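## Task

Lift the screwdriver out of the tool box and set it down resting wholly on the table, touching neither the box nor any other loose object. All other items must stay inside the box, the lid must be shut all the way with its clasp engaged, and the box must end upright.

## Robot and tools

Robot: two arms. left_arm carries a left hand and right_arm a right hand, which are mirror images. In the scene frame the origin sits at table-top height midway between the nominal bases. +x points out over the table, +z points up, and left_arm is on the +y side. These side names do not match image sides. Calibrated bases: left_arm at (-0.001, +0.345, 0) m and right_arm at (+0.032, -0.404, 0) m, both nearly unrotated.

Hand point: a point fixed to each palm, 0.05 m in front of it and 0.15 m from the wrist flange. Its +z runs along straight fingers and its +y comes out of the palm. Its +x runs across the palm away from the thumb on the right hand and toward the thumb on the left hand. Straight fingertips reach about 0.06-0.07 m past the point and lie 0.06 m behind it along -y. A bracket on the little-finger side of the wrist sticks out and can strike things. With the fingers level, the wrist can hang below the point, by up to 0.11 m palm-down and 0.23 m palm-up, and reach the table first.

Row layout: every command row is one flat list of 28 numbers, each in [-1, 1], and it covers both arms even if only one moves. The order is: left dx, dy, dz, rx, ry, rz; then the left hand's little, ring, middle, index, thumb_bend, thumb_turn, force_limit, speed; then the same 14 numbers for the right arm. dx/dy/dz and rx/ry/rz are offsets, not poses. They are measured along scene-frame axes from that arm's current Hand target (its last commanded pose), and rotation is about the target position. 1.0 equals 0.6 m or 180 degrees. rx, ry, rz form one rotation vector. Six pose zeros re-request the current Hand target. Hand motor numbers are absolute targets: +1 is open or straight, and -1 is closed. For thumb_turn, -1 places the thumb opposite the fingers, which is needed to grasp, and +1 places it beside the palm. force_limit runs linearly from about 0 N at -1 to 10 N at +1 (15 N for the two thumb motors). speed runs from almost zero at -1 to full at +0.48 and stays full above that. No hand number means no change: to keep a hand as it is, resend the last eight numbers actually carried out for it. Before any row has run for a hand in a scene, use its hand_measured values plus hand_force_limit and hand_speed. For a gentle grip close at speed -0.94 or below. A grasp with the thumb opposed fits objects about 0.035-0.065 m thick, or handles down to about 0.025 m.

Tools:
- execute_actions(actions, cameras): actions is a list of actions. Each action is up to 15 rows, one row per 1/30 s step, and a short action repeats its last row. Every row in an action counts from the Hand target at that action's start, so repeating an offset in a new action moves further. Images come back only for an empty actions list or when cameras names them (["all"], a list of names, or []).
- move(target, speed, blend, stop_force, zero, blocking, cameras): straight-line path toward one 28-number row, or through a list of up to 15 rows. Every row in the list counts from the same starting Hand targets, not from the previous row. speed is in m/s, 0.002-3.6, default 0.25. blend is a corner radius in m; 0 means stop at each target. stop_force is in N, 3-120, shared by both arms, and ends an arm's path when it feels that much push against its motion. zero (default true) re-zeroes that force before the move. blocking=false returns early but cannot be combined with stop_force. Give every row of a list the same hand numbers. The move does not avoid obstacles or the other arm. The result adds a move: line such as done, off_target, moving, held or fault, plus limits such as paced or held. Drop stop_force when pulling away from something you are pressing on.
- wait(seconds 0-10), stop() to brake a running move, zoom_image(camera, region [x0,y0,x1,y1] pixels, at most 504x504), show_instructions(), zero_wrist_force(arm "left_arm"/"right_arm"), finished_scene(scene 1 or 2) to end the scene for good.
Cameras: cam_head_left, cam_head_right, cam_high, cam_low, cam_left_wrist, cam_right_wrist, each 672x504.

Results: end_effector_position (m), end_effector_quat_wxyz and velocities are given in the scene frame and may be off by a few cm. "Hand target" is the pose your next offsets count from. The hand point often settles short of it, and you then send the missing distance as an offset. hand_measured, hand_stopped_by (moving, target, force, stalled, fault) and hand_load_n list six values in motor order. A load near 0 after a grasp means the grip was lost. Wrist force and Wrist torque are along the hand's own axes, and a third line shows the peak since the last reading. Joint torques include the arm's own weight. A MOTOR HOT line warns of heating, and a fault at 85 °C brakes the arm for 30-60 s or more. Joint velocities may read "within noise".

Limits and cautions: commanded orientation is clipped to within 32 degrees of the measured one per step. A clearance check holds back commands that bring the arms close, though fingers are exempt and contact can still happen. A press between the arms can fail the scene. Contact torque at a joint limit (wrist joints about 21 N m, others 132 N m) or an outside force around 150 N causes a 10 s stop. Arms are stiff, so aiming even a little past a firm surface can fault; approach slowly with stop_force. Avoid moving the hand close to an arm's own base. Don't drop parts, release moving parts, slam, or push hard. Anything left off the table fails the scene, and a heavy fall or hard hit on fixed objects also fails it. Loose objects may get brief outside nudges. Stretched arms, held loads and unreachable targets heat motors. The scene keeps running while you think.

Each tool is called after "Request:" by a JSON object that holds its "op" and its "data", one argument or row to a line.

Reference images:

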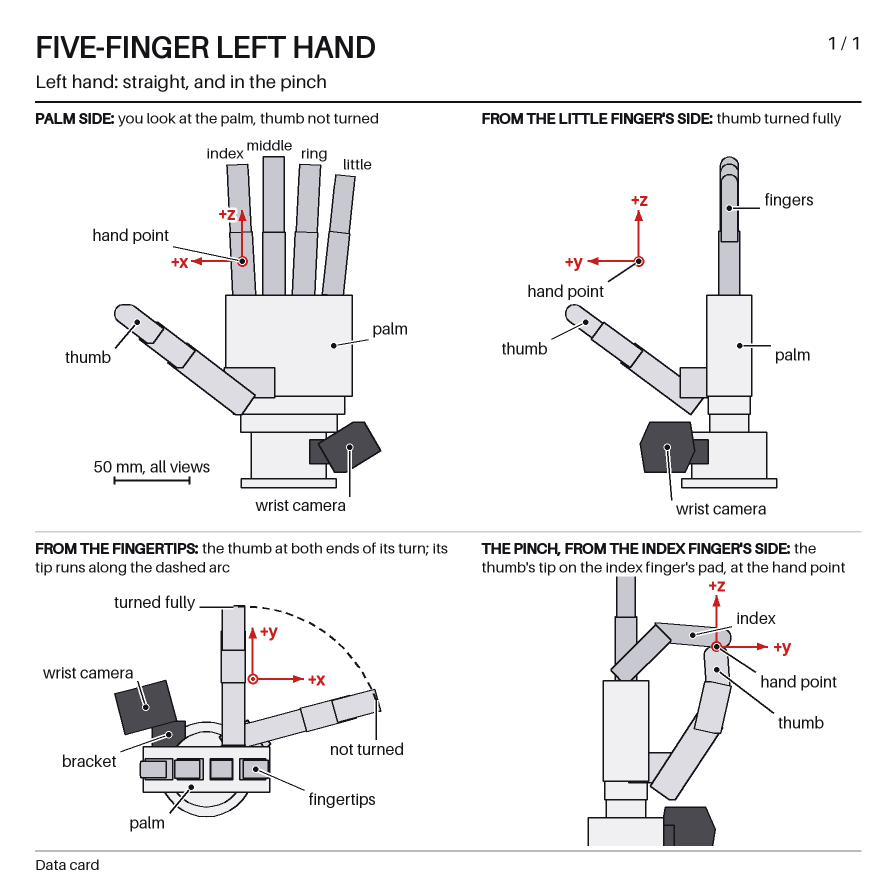

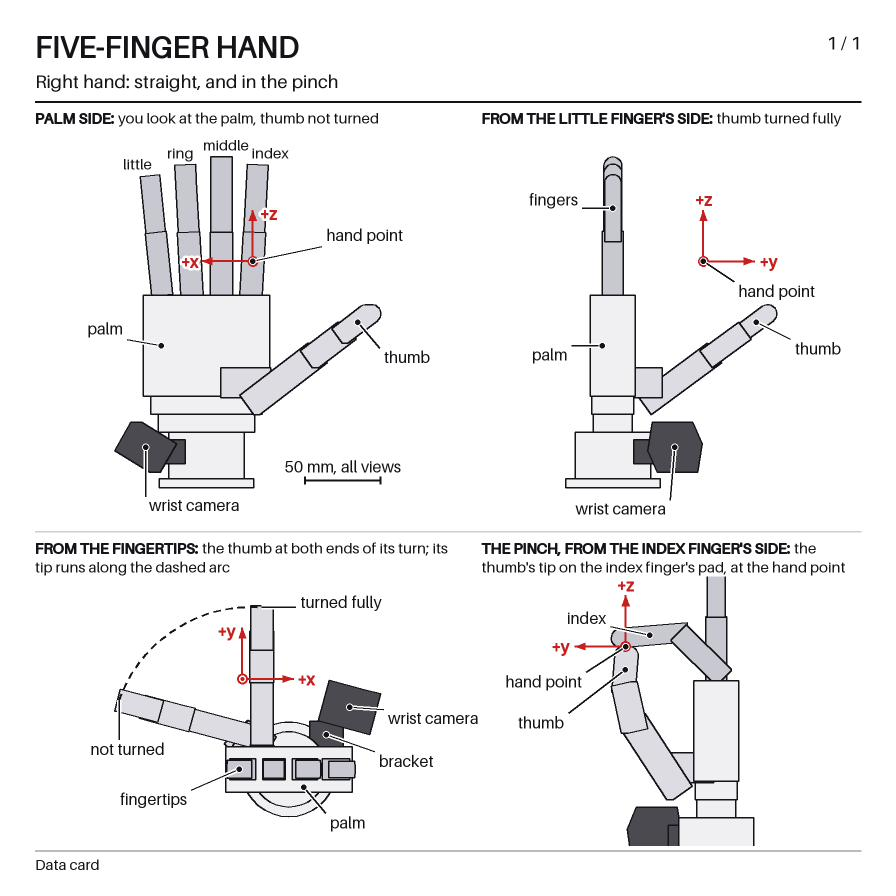

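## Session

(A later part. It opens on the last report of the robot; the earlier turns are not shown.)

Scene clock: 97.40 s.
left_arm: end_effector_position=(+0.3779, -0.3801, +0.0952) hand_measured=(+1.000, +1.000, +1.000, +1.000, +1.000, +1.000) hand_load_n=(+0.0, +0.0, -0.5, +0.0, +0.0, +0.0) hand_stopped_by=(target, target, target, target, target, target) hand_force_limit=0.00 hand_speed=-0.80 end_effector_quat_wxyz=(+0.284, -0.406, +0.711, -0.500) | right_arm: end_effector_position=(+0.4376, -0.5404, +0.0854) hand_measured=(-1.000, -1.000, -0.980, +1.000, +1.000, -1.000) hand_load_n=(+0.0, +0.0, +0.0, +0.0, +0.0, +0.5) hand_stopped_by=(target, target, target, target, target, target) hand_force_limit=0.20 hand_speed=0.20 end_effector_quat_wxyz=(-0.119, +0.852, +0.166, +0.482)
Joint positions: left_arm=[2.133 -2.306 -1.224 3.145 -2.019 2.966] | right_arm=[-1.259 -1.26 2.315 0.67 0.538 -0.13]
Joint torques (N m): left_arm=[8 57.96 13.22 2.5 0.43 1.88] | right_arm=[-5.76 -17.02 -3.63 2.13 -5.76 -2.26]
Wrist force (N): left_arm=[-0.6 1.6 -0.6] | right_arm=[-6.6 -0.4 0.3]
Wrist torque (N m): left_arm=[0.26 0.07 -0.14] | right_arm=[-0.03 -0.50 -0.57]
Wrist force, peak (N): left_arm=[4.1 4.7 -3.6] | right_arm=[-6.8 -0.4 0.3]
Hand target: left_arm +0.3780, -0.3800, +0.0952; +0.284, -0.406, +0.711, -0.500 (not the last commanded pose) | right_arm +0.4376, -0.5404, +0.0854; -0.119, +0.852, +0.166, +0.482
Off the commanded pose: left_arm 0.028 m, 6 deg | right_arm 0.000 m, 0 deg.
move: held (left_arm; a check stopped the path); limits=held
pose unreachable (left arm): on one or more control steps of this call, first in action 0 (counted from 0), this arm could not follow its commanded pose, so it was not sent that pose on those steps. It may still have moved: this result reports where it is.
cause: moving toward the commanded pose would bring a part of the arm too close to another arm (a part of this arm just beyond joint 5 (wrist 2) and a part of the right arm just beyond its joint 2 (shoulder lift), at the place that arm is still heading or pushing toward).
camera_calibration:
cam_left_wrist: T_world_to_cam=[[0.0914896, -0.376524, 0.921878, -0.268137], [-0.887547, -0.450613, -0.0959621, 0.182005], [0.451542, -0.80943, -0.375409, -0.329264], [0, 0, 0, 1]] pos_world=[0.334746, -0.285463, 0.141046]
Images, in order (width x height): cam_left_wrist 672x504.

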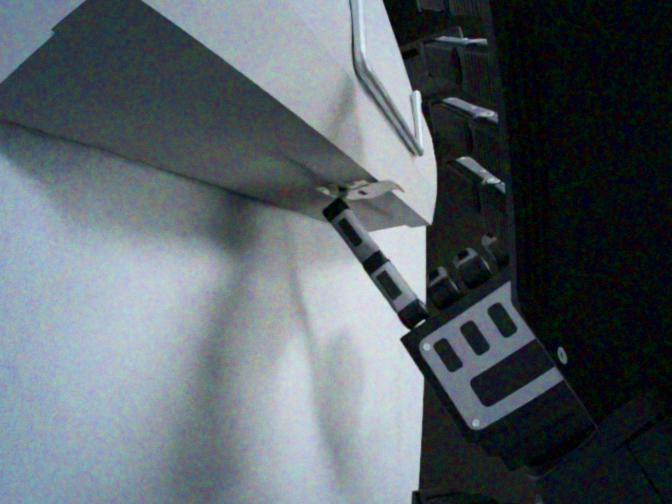

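Request:
{"op": "move", "data": {
  "target": [
    [0,0,0,0,0,0,1,1,1,1,1,1,0,-0.8,0,0,-0.045,0,0,0,-1,-1,-0.98,1,1,-1,0.2,0.2],
    [0,0,0,0,0,0,1,1,1,1,1,1,0,-0.8,-0.08,-0.04,-0.045,0,0,0,-1,-1,-0.98,1,1,-1,0.2,0.2]
  ],
  "speed": 0.06,
  "cameras": ["cam_left_wrist"]
}}

Request:
{"op": "zoom_image", "data": {
  "camera": "cam_left_wrist",
  "region": [260, 120, 440, 270]
}}

Scene clock: 100.20 s.
left_arm: end_effector_position=(+0.3780, -0.3800, +0.0952) hand_measured=(+1.000, +1.000, +1.000, +1.000, +1.000, +1.000) hand_load_n=(+0.0, +0.0, -0.5, +0.0, +0.0, +0.0) hand_stopped_by=(target, target, target, target, target, target) hand_force_limit=0.00 hand_speed=-0.80 end_effector_quat_wxyz=(+0.284, -0.406, +0.711, -0.500) | right_arm: end_effector_position=(+0.3896, -0.5644, +0.0584) hand_measured=(-1.000, -1.000, -0.980, +1.000, +1.000, -1.000) hand_load_n=(+0.0, +0.0, +0.0, +0.0, +0.0, +0.0) hand_stopped_by=(target, target, target, target, target, target) hand_force_limit=0.20 hand_speed=0.20 end_effector_quat_wxyz=(-0.119, +0.852, +0.166, +0.482)
Joint positions: left_arm=[2.133 -2.306 -1.224 3.145 -2.019 2.966] | right_arm=[-1.502 -1.112 2.414 0.779 0.619 -0.551]
Joint torques (N m): left_arm=[8.6 58.15 10.23 2.67 -2.01 1.79] | right_arm=[0.56 -34.73 -9.27 1.77 -3.08 -0.58]
Wrist force (N): left_arm=[-0.4 2.2 -0.9] | right_arm=[0.7 -0.5 0.7]
Wrist torque (N m): left_arm=[0.38 0.02 -0.13] | right_arm=[-0.04 -0.10 0.01]
Wrist force, peak (N): left_arm=[-0.5 2.3 -0.7] | right_arm=[-6.7 -0.3 0.3]
Hand target: left_arm +0.3780, -0.3800, +0.0952; +0.284, -0.406, +0.711, -0.500 | right_arm +0.3896, -0.5644, +0.0584; -0.119, +0.852, +0.166, +0.482
Off the commanded pose: left_arm 0.000 m, 0 deg | right_arm 0.000 m, 0 deg.
move: done
camera_calibration:
cam_left_wrist: T_world_to_cam=[[0.0914624, -0.376568, 0.921863, -0.2681], [-0.88749, -0.450704, -0.096054, 0.182017], [0.451658, -0.809359, -0.375423, -0.3292], [0, 0, 0, 1]] pos_world=[0.334746, -0.285363, 0.141046]
Images, in order (width x height): cam_left_wrist 672x504.

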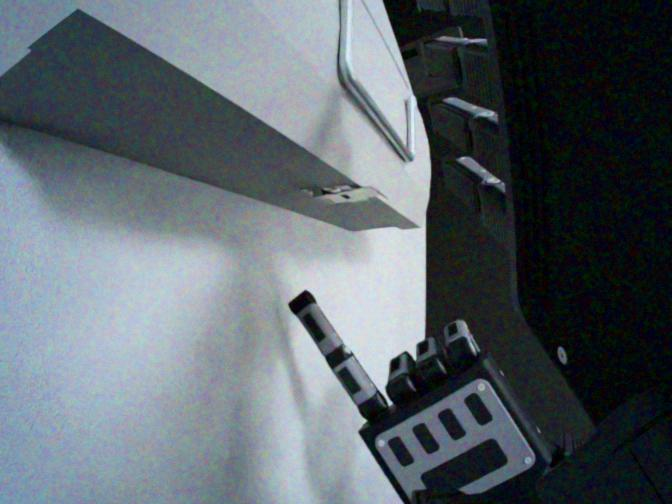

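Scaled by 2.800 from the camera's 672x504 image, which has a finer 960x720 frame.

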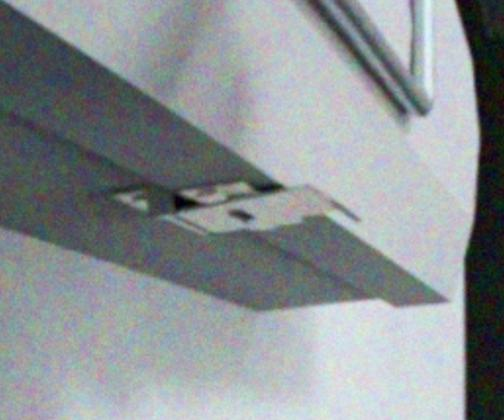

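Request:
{"op": "move", "data": {
  "target": [
    [-0.025,0.062,0,0,0,0,-1,-1,-1,-1,1,1,0,-0.3,0,0,0.25,-0.17,0.062,0.226,-1,-1,-0.98,1,1,1,0.2,0],
    [-0.025,0.062,0,0,0,0,-1,-1,-1,-1,1,1,0,-0.3,0.217,0.2045,0.21,-0.3428,0.1245,0.4517,-1,-1,-0.98,1,1,1,0.2,0]
  ],
  "speed": 0.4,
  "blend": 0.03,
  "cameras": ["cam_left_wrist","cam_high","cam_right_wrist"]
}}

Scene clock: 105.47 s.
left_arm: end_effector_position=(+0.3630, -0.3428, +0.0952) hand_measured=(-1.000, -1.000, -1.000, -1.000, +1.000, +1.000) hand_load_n=(+0.0, +0.0, +0.0, +0.0, +0.0, +0.0) hand_stopped_by=(target, target, target, target, target, target) hand_force_limit=0.00 hand_speed=-0.30 end_effector_quat_wxyz=(+0.284, -0.406, +0.711, -0.500) | right_arm: end_effector_position=(+0.5198, -0.4417, +0.1844) hand_measured=(-1.000, -1.000, -0.980, +1.000, +1.000, +1.000) hand_load_n=(+0.0, +0.0, +0.0, +0.0, +0.0, +0.0) hand_stopped_by=(target, target, target, target, target, target) hand_force_limit=0.20 hand_speed=0.00 end_effector_quat_wxyz=(+0.000, +0.557, +0.831, +0.000)
Joint positions: left_arm=[2.146 -2.214 -1.386 3.216 -2.007 2.972] | right_arm=[-0.429 -1.258 1.602 1.227 1.57 -0.788]
Joint torques (N m): left_arm=[-8.93 41.28 38.82 -1.87 -1.89 -0.96] | right_arm=[5.07 -38.3 -21.64 0.77 0.99 1.62]
Wrist force (N): left_arm=[-0.4 1.7 -0.9] | right_arm=[-0.3 -0.3 -0.3]
Wrist torque (N m): left_arm=[0.34 0.04 -0.13] | right_arm=[0.00 0.07 -0.16]
Wrist force, peak (N): left_arm=[-0.7 2.4 -1.1] | right_arm=[0.1 -0.5 1.4]
Hand target: left_arm +0.3630, -0.3428, +0.0952; +0.284, -0.406, +0.711, -0.500 | right_arm +0.5198, -0.4417, +0.1844; +0.000, +0.557, +0.831, +0.000
Off the commanded pose: left_arm 0.000 m, 0 deg | right_arm 0.000 m, 0 deg.
move: done
camera_calibration:
cam_left_wrist: T_world_to_cam=[[0.0914624, -0.376568, 0.921863, -0.25272], [-0.88749, -0.450704, -0.096054, 0.185471], [0.451658, -0.809359, -0.375423, -0.292317], [0, 0, 0, 1]] pos_world=[0.319746, -0.248163, 0.141046]
cam_right_wrist: T_world_to_cam=[[0.82415, 0.565117, -0.0376811, -0.167746], [0.490767, -0.679343, 0.545565, -0.659526], [0.28271, -0.46812, -0.837221, -0.0835117], [0, 0, 0, 1]] pos_world=[0.48553, -0.392342, 0.283576]
Images, in order (width x height): cam_high 672x504, cam_left_wrist 672x504, cam_right_wrist 672x504.

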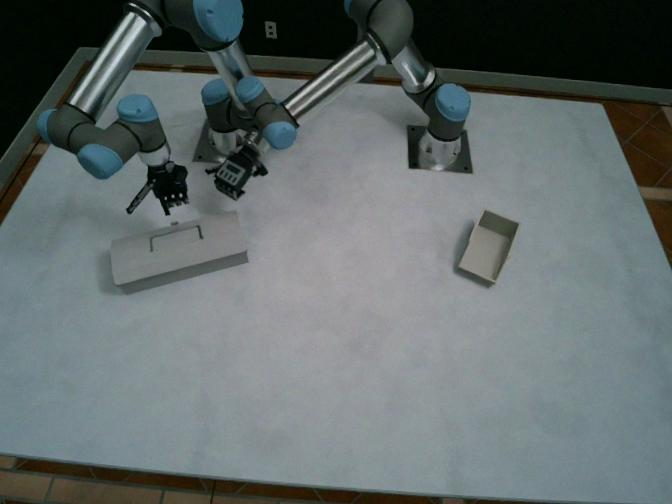

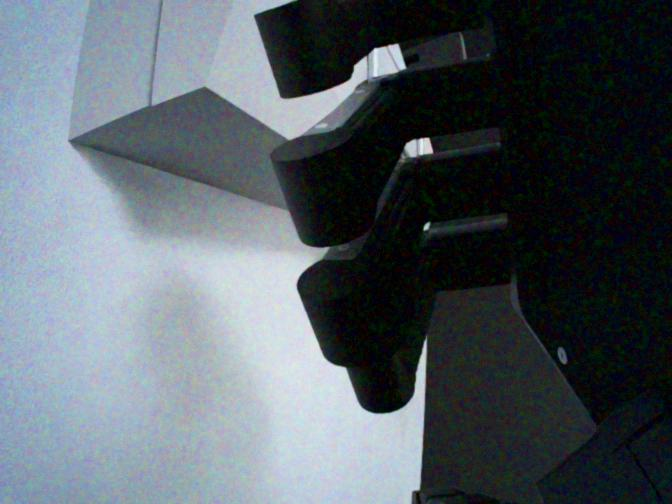

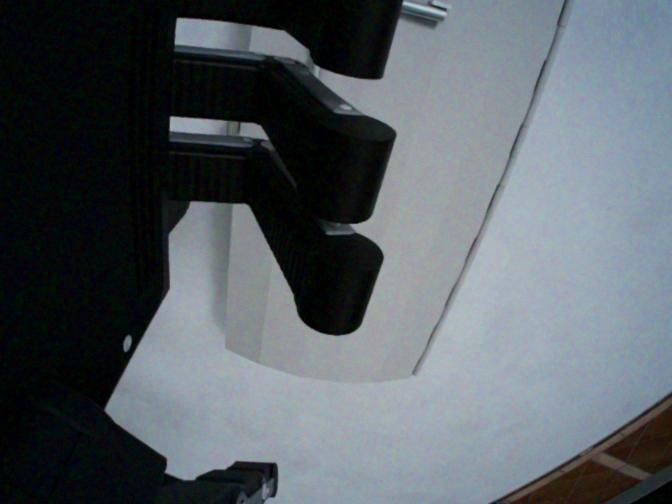

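Request:
{"op": "move", "data": {
  "target": [0,0,0,0,0,0,1,1,1,1,1,1,0,-0.3,0,0,-0.1,0,0,0,-1,-1,-0.98,1,1,1,0.2,0],
  "speed": 0.04,
  "stop_force": 3,
  "cameras": ["cam_left_wrist","cam_high"]
}}

Request:
{"op": "zoom_image", "data": {
  "camera": "cam_left_wrist",
  "region": [220, 90, 440, 290]
}}

Scene clock: 107.90 s.
left_arm: end_effector_position=(+0.3630, -0.3428, +0.0952) hand_measured=(+1.000, +1.000, +1.000, +1.000, +1.000, +1.000) hand_load_n=(+0.0, +0.0, +0.0, +0.0, +0.0, +0.0) hand_stopped_by=(target, target, target, target, target, target) hand_force_limit=0.00 hand_speed=-0.30 end_effector_quat_wxyz=(+0.284, -0.406, +0.711, -0.500) | right_arm: end_effector_position=(+0.5198, -0.4417, +0.1380) hand_measured=(-1.000, -1.000, -0.980, +1.000, +1.000, +1.000) hand_load_n=(-0.5, +0.0, +0.0, -2.0, +0.0, +0.0) hand_stopped_by=(target, target, target, target, target, target) hand_force_limit=0.20 hand_speed=0.00 end_effector_quat_wxyz=(+0.000, +0.557, +0.831, +0.000)
Joint positions: left_arm=[2.146 -2.214 -1.386 3.216 -2.007 2.972] | right_arm=[-0.429 -1.215 1.671 1.115 1.57 -0.788]
Joint torques (N m): left_arm=[-9.42 41.45 34.87 -0.08 -1.32 -1.45] | right_arm=[6.71 -46.7 -14.75 1.1 0.64 1.49]
Wrist force (N): left_arm=[-0.6 1.5 -0.9] | right_arm=[0.2 2.1 -1.4]
Wrist torque (N m): left_arm=[0.29 0.07 -0.14] | right_arm=[0.06 0.09 -0.11]
Wrist force, peak (N): left_arm=[-0.6 2.3 -0.8] | right_arm=[0.1 0.8 -29.5]
Hand target: left_arm +0.3630, -0.3428, +0.0952; +0.284, -0.406, +0.711, -0.500 | right_arm +0.5198, -0.4417, +0.1380; +0.000, +0.557, +0.831, +0.000 (not the last commanded pose)
Off the commanded pose: left_arm 0.000 m, 0 deg | right_arm 0.014 m, 0 deg.
move: contact (right_arm)
camera_calibration:
cam_left_wrist: T_world_to_cam=[[0.0914624, -0.376568, 0.921863, -0.25272], [-0.88749, -0.450704, -0.096054, 0.185471], [0.451658, -0.809359, -0.375423, -0.292317], [0, 0, 0, 1]] pos_world=[0.319746, -0.248163, 0.141046]
Images, in order (width x height): cam_high 672x504, cam_left_wrist 672x504.

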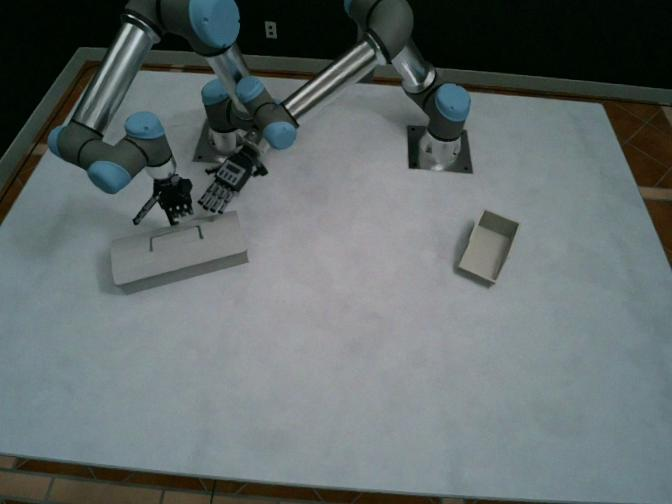

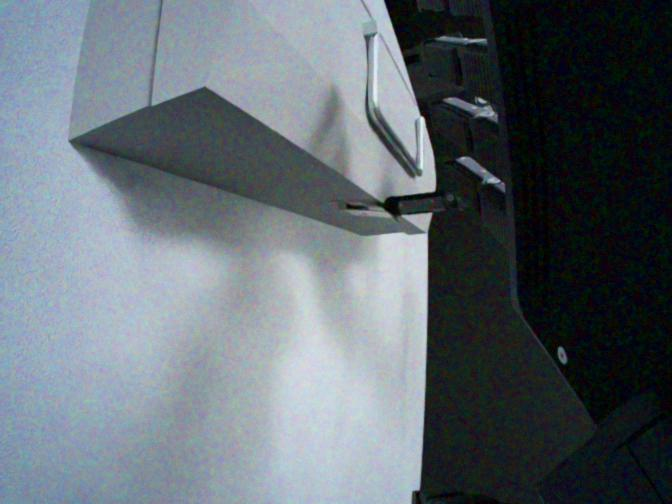

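Scaled by 2.291 from the camera's 672x504 image, which has a finer 960x720 frame.

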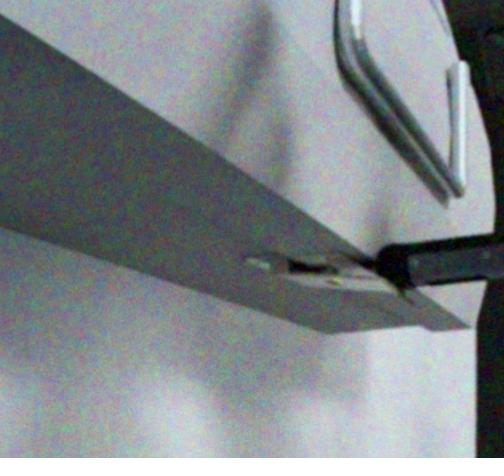

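Request:
{"op": "move", "data": {
  "target": [0,0,0,0,0,0,1,1,1,1,1,1,0,-0.3,-0.0308,-0.0127,0,0,0,0,-1,-1,-0.98,1,1,1,0.2,0],
  "speed": 0.02,
  "stop_force": 8,
  "cameras": ["cam_left_wrist"]
}}

Request:
{"op": "zoom_image", "data": {
  "camera": "cam_left_wrist",
  "region": [220, 90, 440, 290]
}}

Scene clock: 110.20 s.
left_arm: end_effector_position=(+0.3630, -0.3428, +0.0952) hand_measured=(+1.000, +1.000, +1.000, +1.000, +1.000, +1.000) hand_load_n=(+0.0, +0.0, +0.0, +0.0, +0.0, +0.0) hand_stopped_by=(target, target, target, target, target, target) hand_force_limit=0.00 hand_speed=-0.30 end_effector_quat_wxyz=(+0.284, -0.406, +0.711, -0.500) | right_arm: end_effector_position=(+0.5013, -0.4493, +0.1380) hand_measured=(-1.000, -1.000, -0.980, +1.000, +1.000, +1.000) hand_load_n=(+0.0, +0.0, +0.0, -0.5, +0.0, +0.0) hand_stopped_by=(target, target, target, target, target, target) hand_force_limit=0.20 hand_speed=0.00 end_effector_quat_wxyz=(+0.000, +0.557, +0.831, +0.000)
Joint positions: left_arm=[2.146 -2.214 -1.386 3.216 -2.007 2.972] | right_arm=[-0.466 -1.255 1.727 1.099 1.57 -0.825]
Joint torques (N m): left_arm=[-9.74 42.32 29.93 2.09 -0.66 -1.43] | right_arm=[9.26 -24.47 -23.32 4.68 -0.91 1.92]
Wrist force (N): left_arm=[-0.7 1.9 -0.8] | right_arm=[0.0 0.3 -2.2]
Wrist torque (N m): left_arm=[0.32 0.07 -0.16] | right_arm=[0.13 0.04 0.02]
Wrist force, peak (N): left_arm=[-0.7 2.4 -0.6] | right_arm=[0.2 2.1 -1.4]
Hand target: left_arm +0.3630, -0.3428, +0.0952; +0.284, -0.406, +0.711, -0.500 | right_arm +0.5013, -0.4493, +0.1380; +0.000, +0.557, +0.831, +0.000
Off the commanded pose: left_arm 0.000 m, 0 deg | right_arm 0.000 m, 0 deg.
move: done
camera_calibration:
cam_left_wrist: T_world_to_cam=[[0.0914624, -0.376568, 0.921863, -0.25272], [-0.88749, -0.450704, -0.096054, 0.185471], [0.451658, -0.809359, -0.375423, -0.292317], [0, 0, 0, 1]] pos_world=[0.319746, -0.248163, 0.141046]
Images, in order (width x height): cam_left_wrist 672x504.

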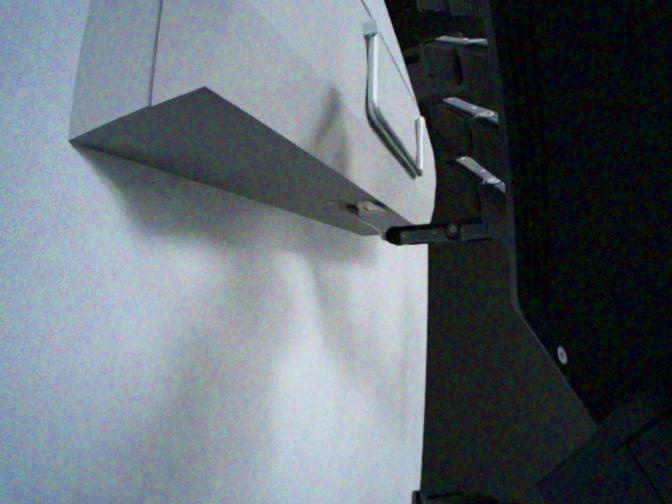

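Scaled by 2.291 from the camera's 672x504 image, which has a finer 960x720 frame.

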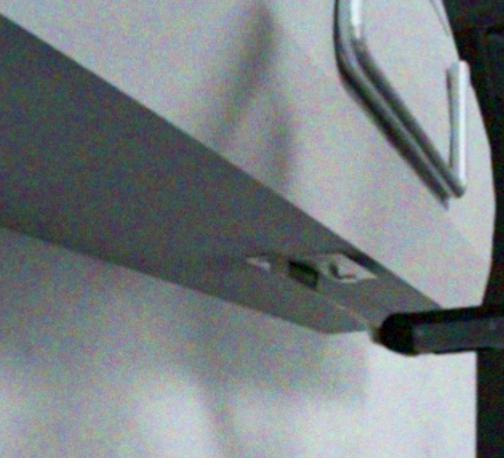

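Request:
{"op": "move", "data": {
  "target": [0,0,0,0,0,0,1,1,1,1,1,1,0,-0.3,-0.0108,-0.0044,-0.05,0,0,0,-1,-1,-0.98,1,1,1,0.2,0],
  "speed": 0.03,
  "stop_force": 8,
  "cameras": ["cam_left_wrist"]
}}

Request:
{"op": "zoom_image", "data": {
  "camera": "cam_left_wrist",
  "region": [260, 150, 440, 310]
}}

Scene clock: 112.57 s.
left_arm: end_effector_position=(+0.3630, -0.3428, +0.0952) hand_measured=(+1.000, +1.000, +1.000, +1.000, +1.000, +1.000) hand_load_n=(+0.0, -0.5, +0.0, +0.0, +0.0, +0.0) hand_stopped_by=(target, target, target, target, target, target) hand_force_limit=0.00 hand_speed=-0.30 end_effector_quat_wxyz=(+0.284, -0.406, +0.711, -0.500) | right_arm: end_effector_position=(+0.4949, -0.4520, +0.1080) hand_measured=(-1.000, -1.000, -0.980, +1.000, +1.000, +1.000) hand_load_n=(+0.0, +0.0, +0.0, -0.5, +0.0, +0.0) hand_stopped_by=(target, target, target, target, target, target) hand_force_limit=0.20 hand_speed=0.00 end_effector_quat_wxyz=(+0.000, +0.557, +0.831, +0.000)
Joint positions: left_arm=[2.146 -2.214 -1.386 3.216 -2.007 2.972] | right_arm=[-0.48 -1.233 1.784 1.02 1.57 -0.838]
Joint torques (N m): left_arm=[-9.53 43.25 24.9 2.44 0.08 -1.34] | right_arm=[6.61 -43.47 -23.18 4.38 -1.12 1.82]
Wrist force (N): left_arm=[-0.6 1.7 -0.7] | right_arm=[-0.2 0.5 -3.3]
Wrist torque (N m): left_arm=[0.30 0.07 -0.14] | right_arm=[0.21 0.11 0.01]
Wrist force, peak (N): left_arm=[-0.7 2.4 -0.7] | right_arm=[-0.4 0.7 -3.4]
Hand target: left_arm +0.3630, -0.3428, +0.0952; +0.284, -0.406, +0.711, -0.500 | right_arm +0.4949, -0.4520, +0.1080; +0.000, +0.557, +0.831, +0.000
Off the commanded pose: left_arm 0.000 m, 0 deg | right_arm 0.000 m, 0 deg.
move: done
camera_calibration:
cam_left_wrist: T_world_to_cam=[[0.0914624, -0.376568, 0.921863, -0.25272], [-0.88749, -0.450704, -0.096054, 0.185471], [0.451658, -0.809359, -0.375423, -0.292317], [0, 0, 0, 1]] pos_world=[0.319746, -0.248163, 0.141046]
Images, in order (width x height): cam_left_wrist 672x504.

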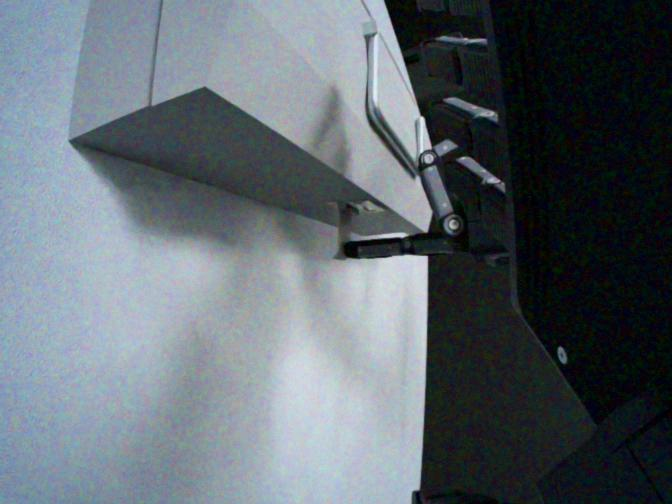

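Scaled by 2.800 from the camera's 672x504 image, which has a finer 960x720 frame.

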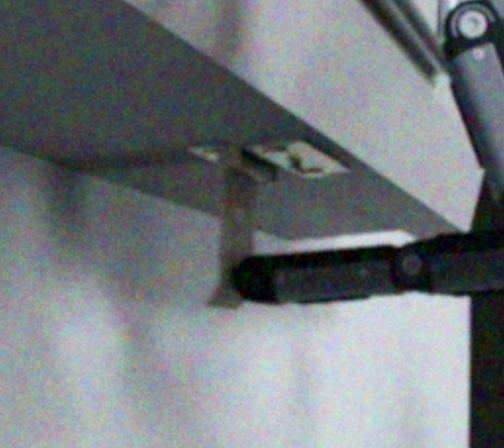

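Request:
{"op": "move", "data": {
  "target": [0,0,0,0,0,0,1,1,1,1,1,1,0,-0.3,0.0,0.0,-0.045,0,0,0,-1,-1,-0.98,1,1,1,0.2,0],
  "speed": 0.03,
  "stop_force": 8,
  "cameras": ["cam_left_wrist"]
}}

Request:
{"op": "zoom_image", "data": {
  "camera": "cam_left_wrist",
  "region": [260, 150, 440, 310]
}}

Scene clock: 113.83 s.
left_arm: end_effector_position=(+0.3630, -0.3428, +0.0952) hand_measured=(+1.000, +1.000, +1.000, +1.000, +1.000, +1.000) hand_load_n=(+0.0, +0.0, +0.0, +0.0, +0.0, +0.0) hand_stopped_by=(target, target, target, target, target, target) hand_force_limit=0.00 hand_speed=-0.30 end_effector_quat_wxyz=(+0.284, -0.406, +0.711, -0.500) | right_arm: end_effector_position=(+0.4949, -0.4520, +0.1004) hand_measured=(-1.000, -1.000, -0.980, +1.000, +1.000, +1.000) hand_load_n=(+0.5, +0.0, +0.0, +0.5, -0.5, +0.0) hand_stopped_by=(target, target, target, target, target, target) hand_force_limit=0.20 hand_speed=0.00 end_effector_quat_wxyz=(+0.000, +0.557, +0.831, +0.000)
Joint positions: left_arm=[2.146 -2.214 -1.386 3.216 -2.007 2.972] | right_arm=[-0.48 -1.224 1.793 1.001 1.57 -0.838]
Joint torques (N m): left_arm=[-9.09 43.73 21.91 2.34 0.44 -1.37] | right_arm=[7.7 -43.58 -18.57 0.62 -1.41 1.57]
Wrist force (N): left_arm=[-0.4 2.1 -0.6] | right_arm=[-0.3 -2.3 -2.6]
Wrist torque (N m): left_arm=[0.35 0.04 -0.14] | right_arm=[0.22 0.06 -0.02]
Wrist force, peak (N): left_arm=[-0.9 2.3 -0.5] | right_arm=[1.4 -6.3 -16.5]
Hand target: left_arm +0.3630, -0.3428, +0.0952; +0.284, -0.406, +0.711, -0.500 | right_arm +0.4949, -0.4520, +0.1004; +0.000, +0.557, +0.831, +0.000 (not the last commanded pose)
Off the commanded pose: left_arm 0.000 m, 0 deg | right_arm 0.019 m, 0 deg.
move: contact (right_arm)
camera_calibration:
cam_left_wrist: T_world_to_cam=[[0.0914624, -0.376568, 0.921863, -0.25272], [-0.88749, -0.450704, -0.096054, 0.185471], [0.451658, -0.809359, -0.375423, -0.292317], [0, 0, 0, 1]] pos_world=[0.319746, -0.248163, 0.141046]
Images, in order (width x height): cam_left_wrist 672x504.

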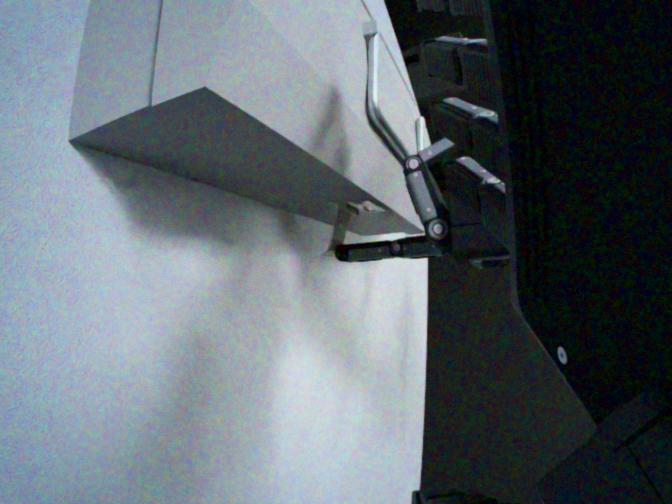

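Scaled by 2.800 from the camera's 672x504 image, which has a finer 960x720 frame.

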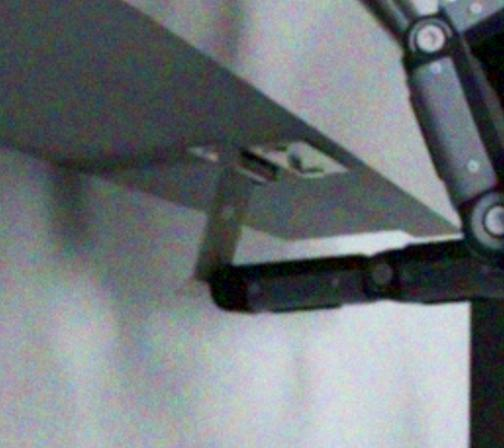

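Request:
{"op": "move", "data": {
  "target": [0,0,0,0,0,0,1,1,1,1,1,1,0,-0.3,0,0,0.08,0,0,0,-1,-1,-0.98,1,1,1,0.2,0],
  "speed": 0.1,
  "cameras": ["cam_left_wrist"]
}}

Request:
{"op": "zoom_image", "data": {
  "camera": "cam_left_wrist",
  "region": [260, 150, 440, 310]
}}

Scene clock: 115.07 s.
left_arm: end_effector_position=(+0.3630, -0.3428, +0.0952) hand_measured=(+1.000, +1.000, +1.000, +1.000, +1.000, +1.000) hand_load_n=(+0.0, +0.0, +0.0, +0.0, +0.0, +0.0) hand_stopped_by=(target, target, target, target, target, target) hand_force_limit=0.00 hand_speed=-0.30 end_effector_quat_wxyz=(+0.284, -0.406, +0.711, -0.500) | right_arm: end_effector_position=(+0.4949, -0.4520, +0.1485) hand_measured=(-1.000, -1.000, -0.980, +1.000, +1.000, +1.000) hand_load_n=(+0.0, +0.0, +0.0, +0.0, +0.0, +0.0) hand_stopped_by=(target, target, target, target, target, target) hand_force_limit=0.20 hand_speed=0.00 end_effector_quat_wxyz=(+0.000, +0.557, +0.831, +0.000)
Joint positions: left_arm=[2.146 -2.214 -1.386 3.216 -2.007 2.972] | right_arm=[-0.48 -1.28 1.731 1.12 1.57 -0.838]
Joint torques (N m): left_arm=[-9.59 43.98 18.96 2.41 0.87 -1.42] | right_arm=[6.18 -27.63 -15.55 2.51 -0.6 1.28]
Wrist force (N): left_arm=[-0.5 2.0 -0.7] | right_arm=[-0.4 -0.3 -0.3]
Wrist torque (N m): left_arm=[0.34 0.05 -0.14] | right_arm=[0.02 0.07 -0.01]
Wrist force, peak (N): left_arm=[-0.4 2.2 -0.7] | right_arm=[-0.4 -2.4 -2.7]
Hand target: left_arm +0.3630, -0.3428, +0.0952; +0.284, -0.406, +0.711, -0.500 | right_arm +0.4949, -0.4520, +0.1484; +0.000, +0.557, +0.831, +0.000
Off the commanded pose: left_arm 0.000 m, 0 deg | right_arm 0.000 m, 0 deg.
move: done
camera_calibration:
cam_left_wrist: T_world_to_cam=[[0.0914624, -0.376568, 0.921863, -0.25272], [-0.88749, -0.450704, -0.096054, 0.185471], [0.451658, -0.809359, -0.375423, -0.292317], [0, 0, 0, 1]] pos_world=[0.319746, -0.248163, 0.141046]
Images, in order (width x height): cam_left_wrist 672x504.

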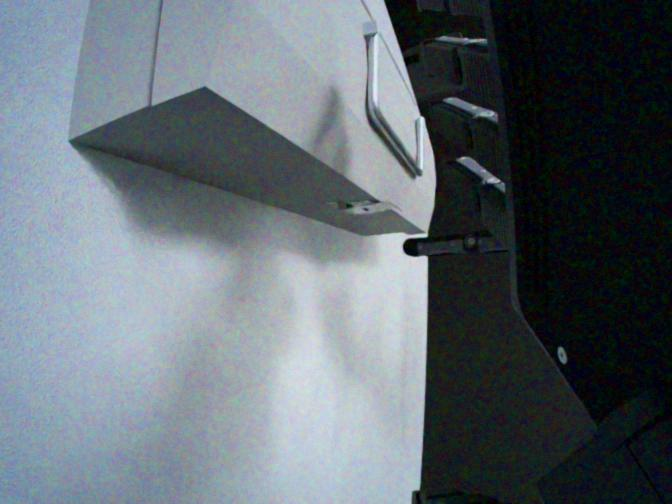

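Scaled by 2.800 from the camera's 672x504 image, which has a finer 960x720 frame.

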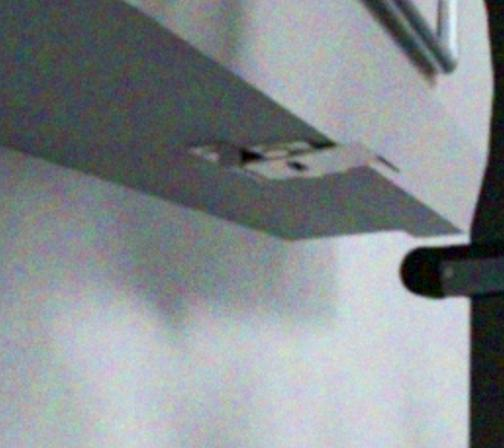

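Request:
{"op": "move", "data": {
  "target": [
    [0.056,0.16,0.15,0.1742,-0.1663,-0.1888,-1,-1,-1,1,1,-1,0.2,0.2,0,0,0,0,0,0,-1,-1,-0.98,1,1,1,0.2,0],
    [0.112,0.2515,0.0413,0.3484,-0.3327,-0.3776,-1,-1,-1,1,1,-1,0.2,0.2,0,0,0,0,0,0,-1,-1,-0.98,1,1,1,0.2,0]
  ],
  "speed": 0.4,
  "blend": 0.03,
  "cameras": ["cam_left_wrist","cam_high","cam_head_left"]
}}

Scene clock: 127.33 s.
left_arm: end_effector_position=(+0.4302, -0.1919, +0.1199) hand_measured=(-1.000, -1.000, -1.000, +1.000, +1.000, -1.000) hand_load_n=(+0.0, +0.0, +0.0, +0.0, +0.0, +0.5) hand_stopped_by=(target, target, target, target, target, target) hand_force_limit=0.20 hand_speed=0.20 end_effector_quat_wxyz=(+0.416, +0.483, +0.718, -0.279) end_effector_velocity=(+0.000, +0.000, +0.000) end_effector_angular_velocity=(+0.003, -0.004, -0.003) | right_arm: end_effector_position=(+0.4949, -0.4520, +0.1484) hand_measured=(-1.000, -1.000, -0.980, +1.000, +1.000, +1.000) hand_load_n=(+0.0, +0.0, +0.0, +0.0, +0.0, +0.0) hand_stopped_by=(target, target, target, target, target, target) hand_force_limit=0.20 hand_speed=0.00 end_effector_quat_wxyz=(+0.000, +0.557, +0.831, +0.000)
Joint positions: left_arm=[2.535 -1.997 -1.668 3.065 -1.083 5.023] | right_arm=[-0.48 -1.28 1.731 1.12 1.57 -0.838]
Joint velocities: left_arm=[0 0 0 -0.001 0 0.006] | right_arm=[within noise]
Joint torques (N m): left_arm=[-9.98 44.56 35.93 1.34 -0.82 1.85] | right_arm=[-5.46 -25.79 -18.53 3.77 0.65 -2.12]
Wrist force (N): left_arm=[1.3 0.6 0.5] | right_arm=[-0.4 -0.1 -0.2]
Wrist torque (N m): left_arm=[0.14 -0.19 0.01] | right_arm=[0.04 0.08 -0.01]
Wrist force, peak (N): left_arm=[-0.2 2.8 -0.6] | right_arm=[-0.6 -0.2 -0.5]
Hand target: left_arm +0.4302, -0.1919, +0.1200; +0.416, +0.483, +0.718, -0.279 | right_arm +0.4949, -0.4520, +0.1484; +0.000, +0.557, +0.831, +0.000
Off the commanded pose: left_arm 0.000 m, 0 deg | right_arm 0.000 m, 0 deg.
move: done
camera_calibration:
cam_left_wrist: T_world_to_cam=[[-0.958715, -0.187897, -0.213447, 0.399299], [-0.0600766, 0.867491, -0.493812, 0.2602], [0.277949, -0.460602, -0.842965, 0.00652836], [0, 0, 0, 1]] pos_world=[0.396631, -0.147687, 0.219222]
Images, in order (width x height): cam_head_left 672x504, cam_high 672x504, cam_left_wrist 672x504.

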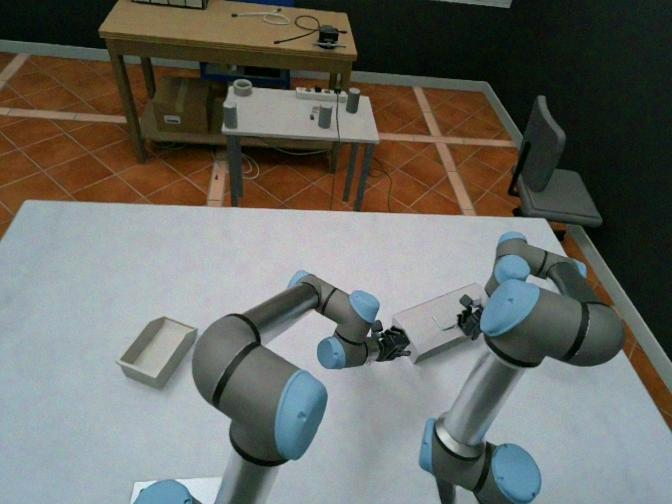

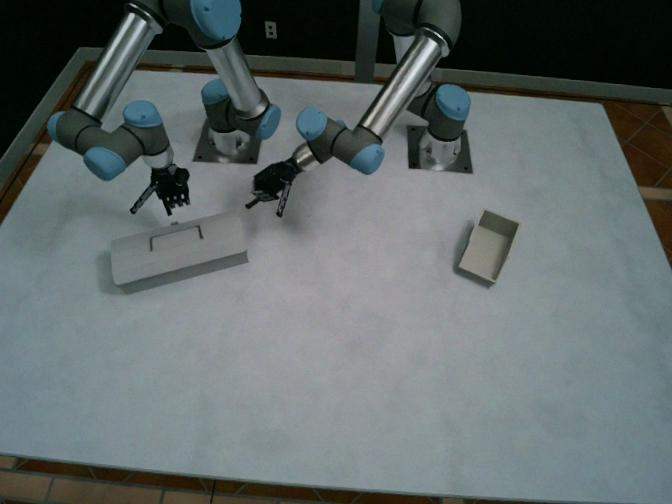

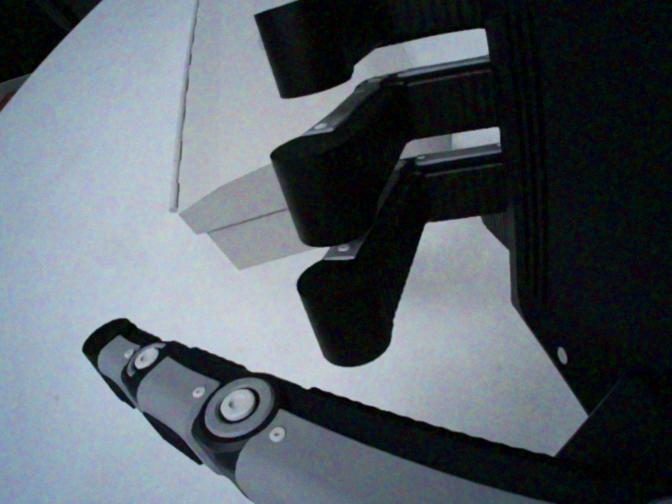

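Request:
{"op": "move", "data": {
  "target": [0,0,-0.0933,0,0,0,-1,-1,-1,1,1,-1,0.2,0.2,0,0,0,0,0,0,-1,-1,-0.98,1,1,1,0.2,0],
  "speed": 0.15
}}

Request:
{"op": "move", "data": {
  "target": [0.0413,-0.1005,0,0,0,0,-1,-1,-1,1,1,-1,0.2,0.2,0,0,0,0,0,0,-1,-1,-0.98,1,1,1,0.2,0],
  "speed": 0.03,
  "stop_force": 4,
  "cameras": ["cam_left_wrist","cam_high","cam_head_right"]
}}

Scene clock: 128.70 s.
left_arm: end_effector_position=(+0.4301, -0.1919, +0.0639) hand_measured=(-1.000, -1.000, -1.000, +1.000, +1.000, -1.000) hand_load_n=(+0.0, +0.0, +0.0, +0.0, +0.0, +0.5) hand_stopped_by=(target, target, target, target, target, target) hand_force_limit=0.20 hand_speed=0.20 end_effector_quat_wxyz=(+0.416, +0.483, +0.718, -0.279) | right_arm: end_effector_position=(+0.4949, -0.4520, +0.1484) hand_measured=(-1.000, -1.000, -0.980, +1.000, +1.000, +1.000) hand_load_n=(+0.0, +0.0, +0.0, +0.5, +0.0, +0.0) hand_stopped_by=(target, target, target, target, target, target) hand_force_limit=0.20 hand_speed=0.00 end_effector_quat_wxyz=(+0.000, +0.557, +0.831, +0.000)
Joint positions: left_arm=[2.535 -2.07 -1.723 3.194 -1.083 5.023] | right_arm=[-0.48 -1.28 1.731 1.12 1.57 -0.838]
Joint torques (N m): left_arm=[-1.56 38.46 35.69 -0.11 1.14 -1.5] | right_arm=[-4.76 -25.51 -17.86 3.36 0.69 -2.23]
Wrist force (N): left_arm=[1.5 0.6 0.3] | right_arm=[-0.4 0.0 -0.2]
Wrist torque (N m): left_arm=[0.15 -0.23 0.03] | right_arm=[0.05 0.07 0.00]
Wrist force, peak (N): left_arm=[2.0 0.8 0.9] | right_arm=[-0.5 0.0 -0.4]
Hand target: left_arm +0.4302, -0.1919, +0.0640; +0.416, +0.483, +0.718, -0.279 | right_arm +0.4949, -0.4520, +0.1484; +0.000, +0.557, +0.831, +0.000
Off the commanded pose: left_arm 0.000 m, 0 deg | right_arm 0.000 m, 0 deg.
move: done

Scene clock: 131.10 s.
left_arm: end_effector_position=(+0.4423, -0.2215, +0.0640) hand_measured=(-1.000, -1.000, -1.000, +1.000, +1.000, -1.000) hand_load_n=(+0.0, +0.0, +0.0, +0.0, +0.0, +0.0) hand_stopped_by=(target, target, target, target, target, target) hand_force_limit=0.20 hand_speed=0.20 end_effector_quat_wxyz=(+0.416, +0.483, +0.718, -0.279) | right_arm: end_effector_position=(+0.4949, -0.4520, +0.1484) hand_measured=(-1.000, -1.000, -0.980, +1.000, +1.000, +1.000) hand_load_n=(+0.0, +0.0, +0.0, +0.0, +0.0, +0.0) hand_stopped_by=(target, target, target, target, target, target) hand_force_limit=0.20 hand_speed=0.00 end_effector_quat_wxyz=(+0.000, +0.557, +0.831, +0.000)
Joint positions: left_arm=[2.499 -2.129 -1.623 3.163 -1.113 5.001] | right_arm=[-0.48 -1.28 1.731 1.12 1.57 -0.838]
Joint torques (N m): left_arm=[9.02 37.7 34.97 -0.93 -1.02 1.63] | right_arm=[-4.77 -26.12 -15.78 2.8 0.56 -2.27]
Wrist force (N): left_arm=[1.1 0.6 0.3] | right_arm=[-0.4 -0.1 -0.2]
Wrist torque (N m): left_arm=[0.14 -0.18 0.12] | right_arm=[0.04 0.07 -0.01]
Wrist force, peak (N): left_arm=[1.1 2.6 -4.7] | right_arm=[-0.4 0.0 -0.4]
Hand target: left_arm +0.4423, -0.2215, +0.0640; +0.416, +0.483, +0.718, -0.279 (not the last commanded pose) | right_arm +0.4949, -0.4520, +0.1484; +0.000, +0.557, +0.831, +0.000
Off the commanded pose: left_arm 0.033 m, 0 deg | right_arm 0.000 m, 0 deg.
move: contact (left_arm)
camera_calibration:
cam_left_wrist: T_world_to_cam=[[-0.958712, -0.187608, -0.213716, 0.393459], [-0.0597067, 0.86756, -0.493736, 0.258887], [0.27804, -0.46059, -0.842941, -0.0577599], [0, 0, 0, 1]] pos_world=[0.40873, -0.177387, 0.163222]
Images, in order (width x height): cam_head_right 672x504, cam_high 672x504, cam_left_wrist 672x504.

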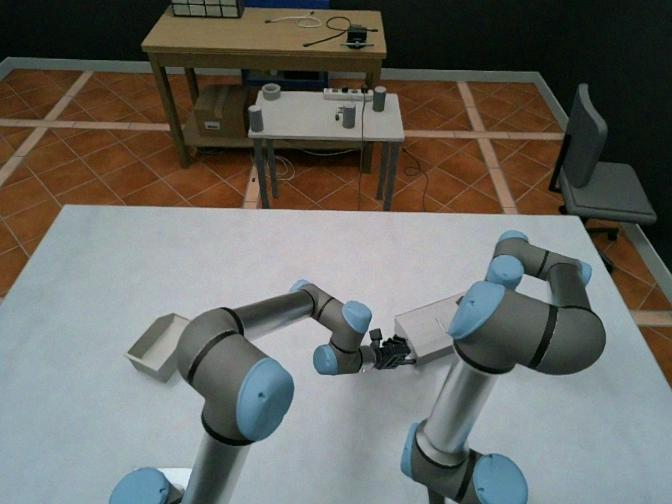

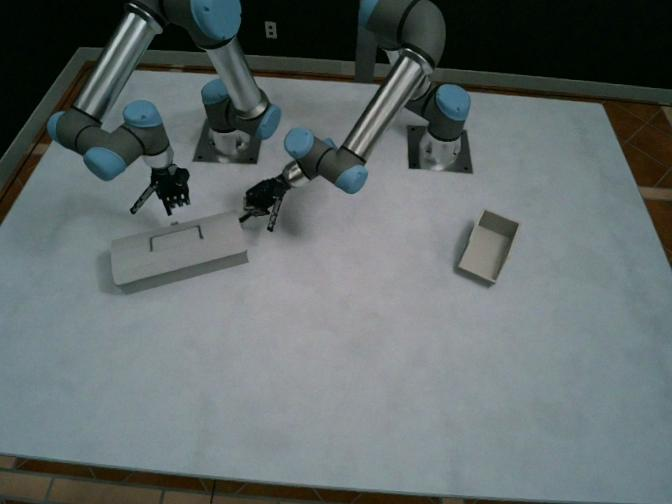

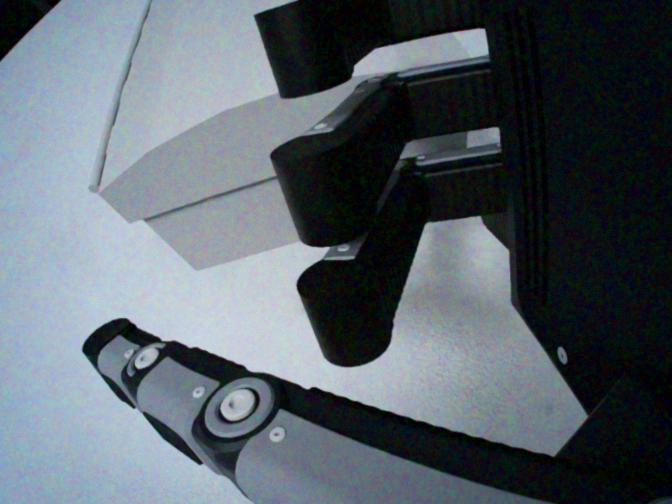

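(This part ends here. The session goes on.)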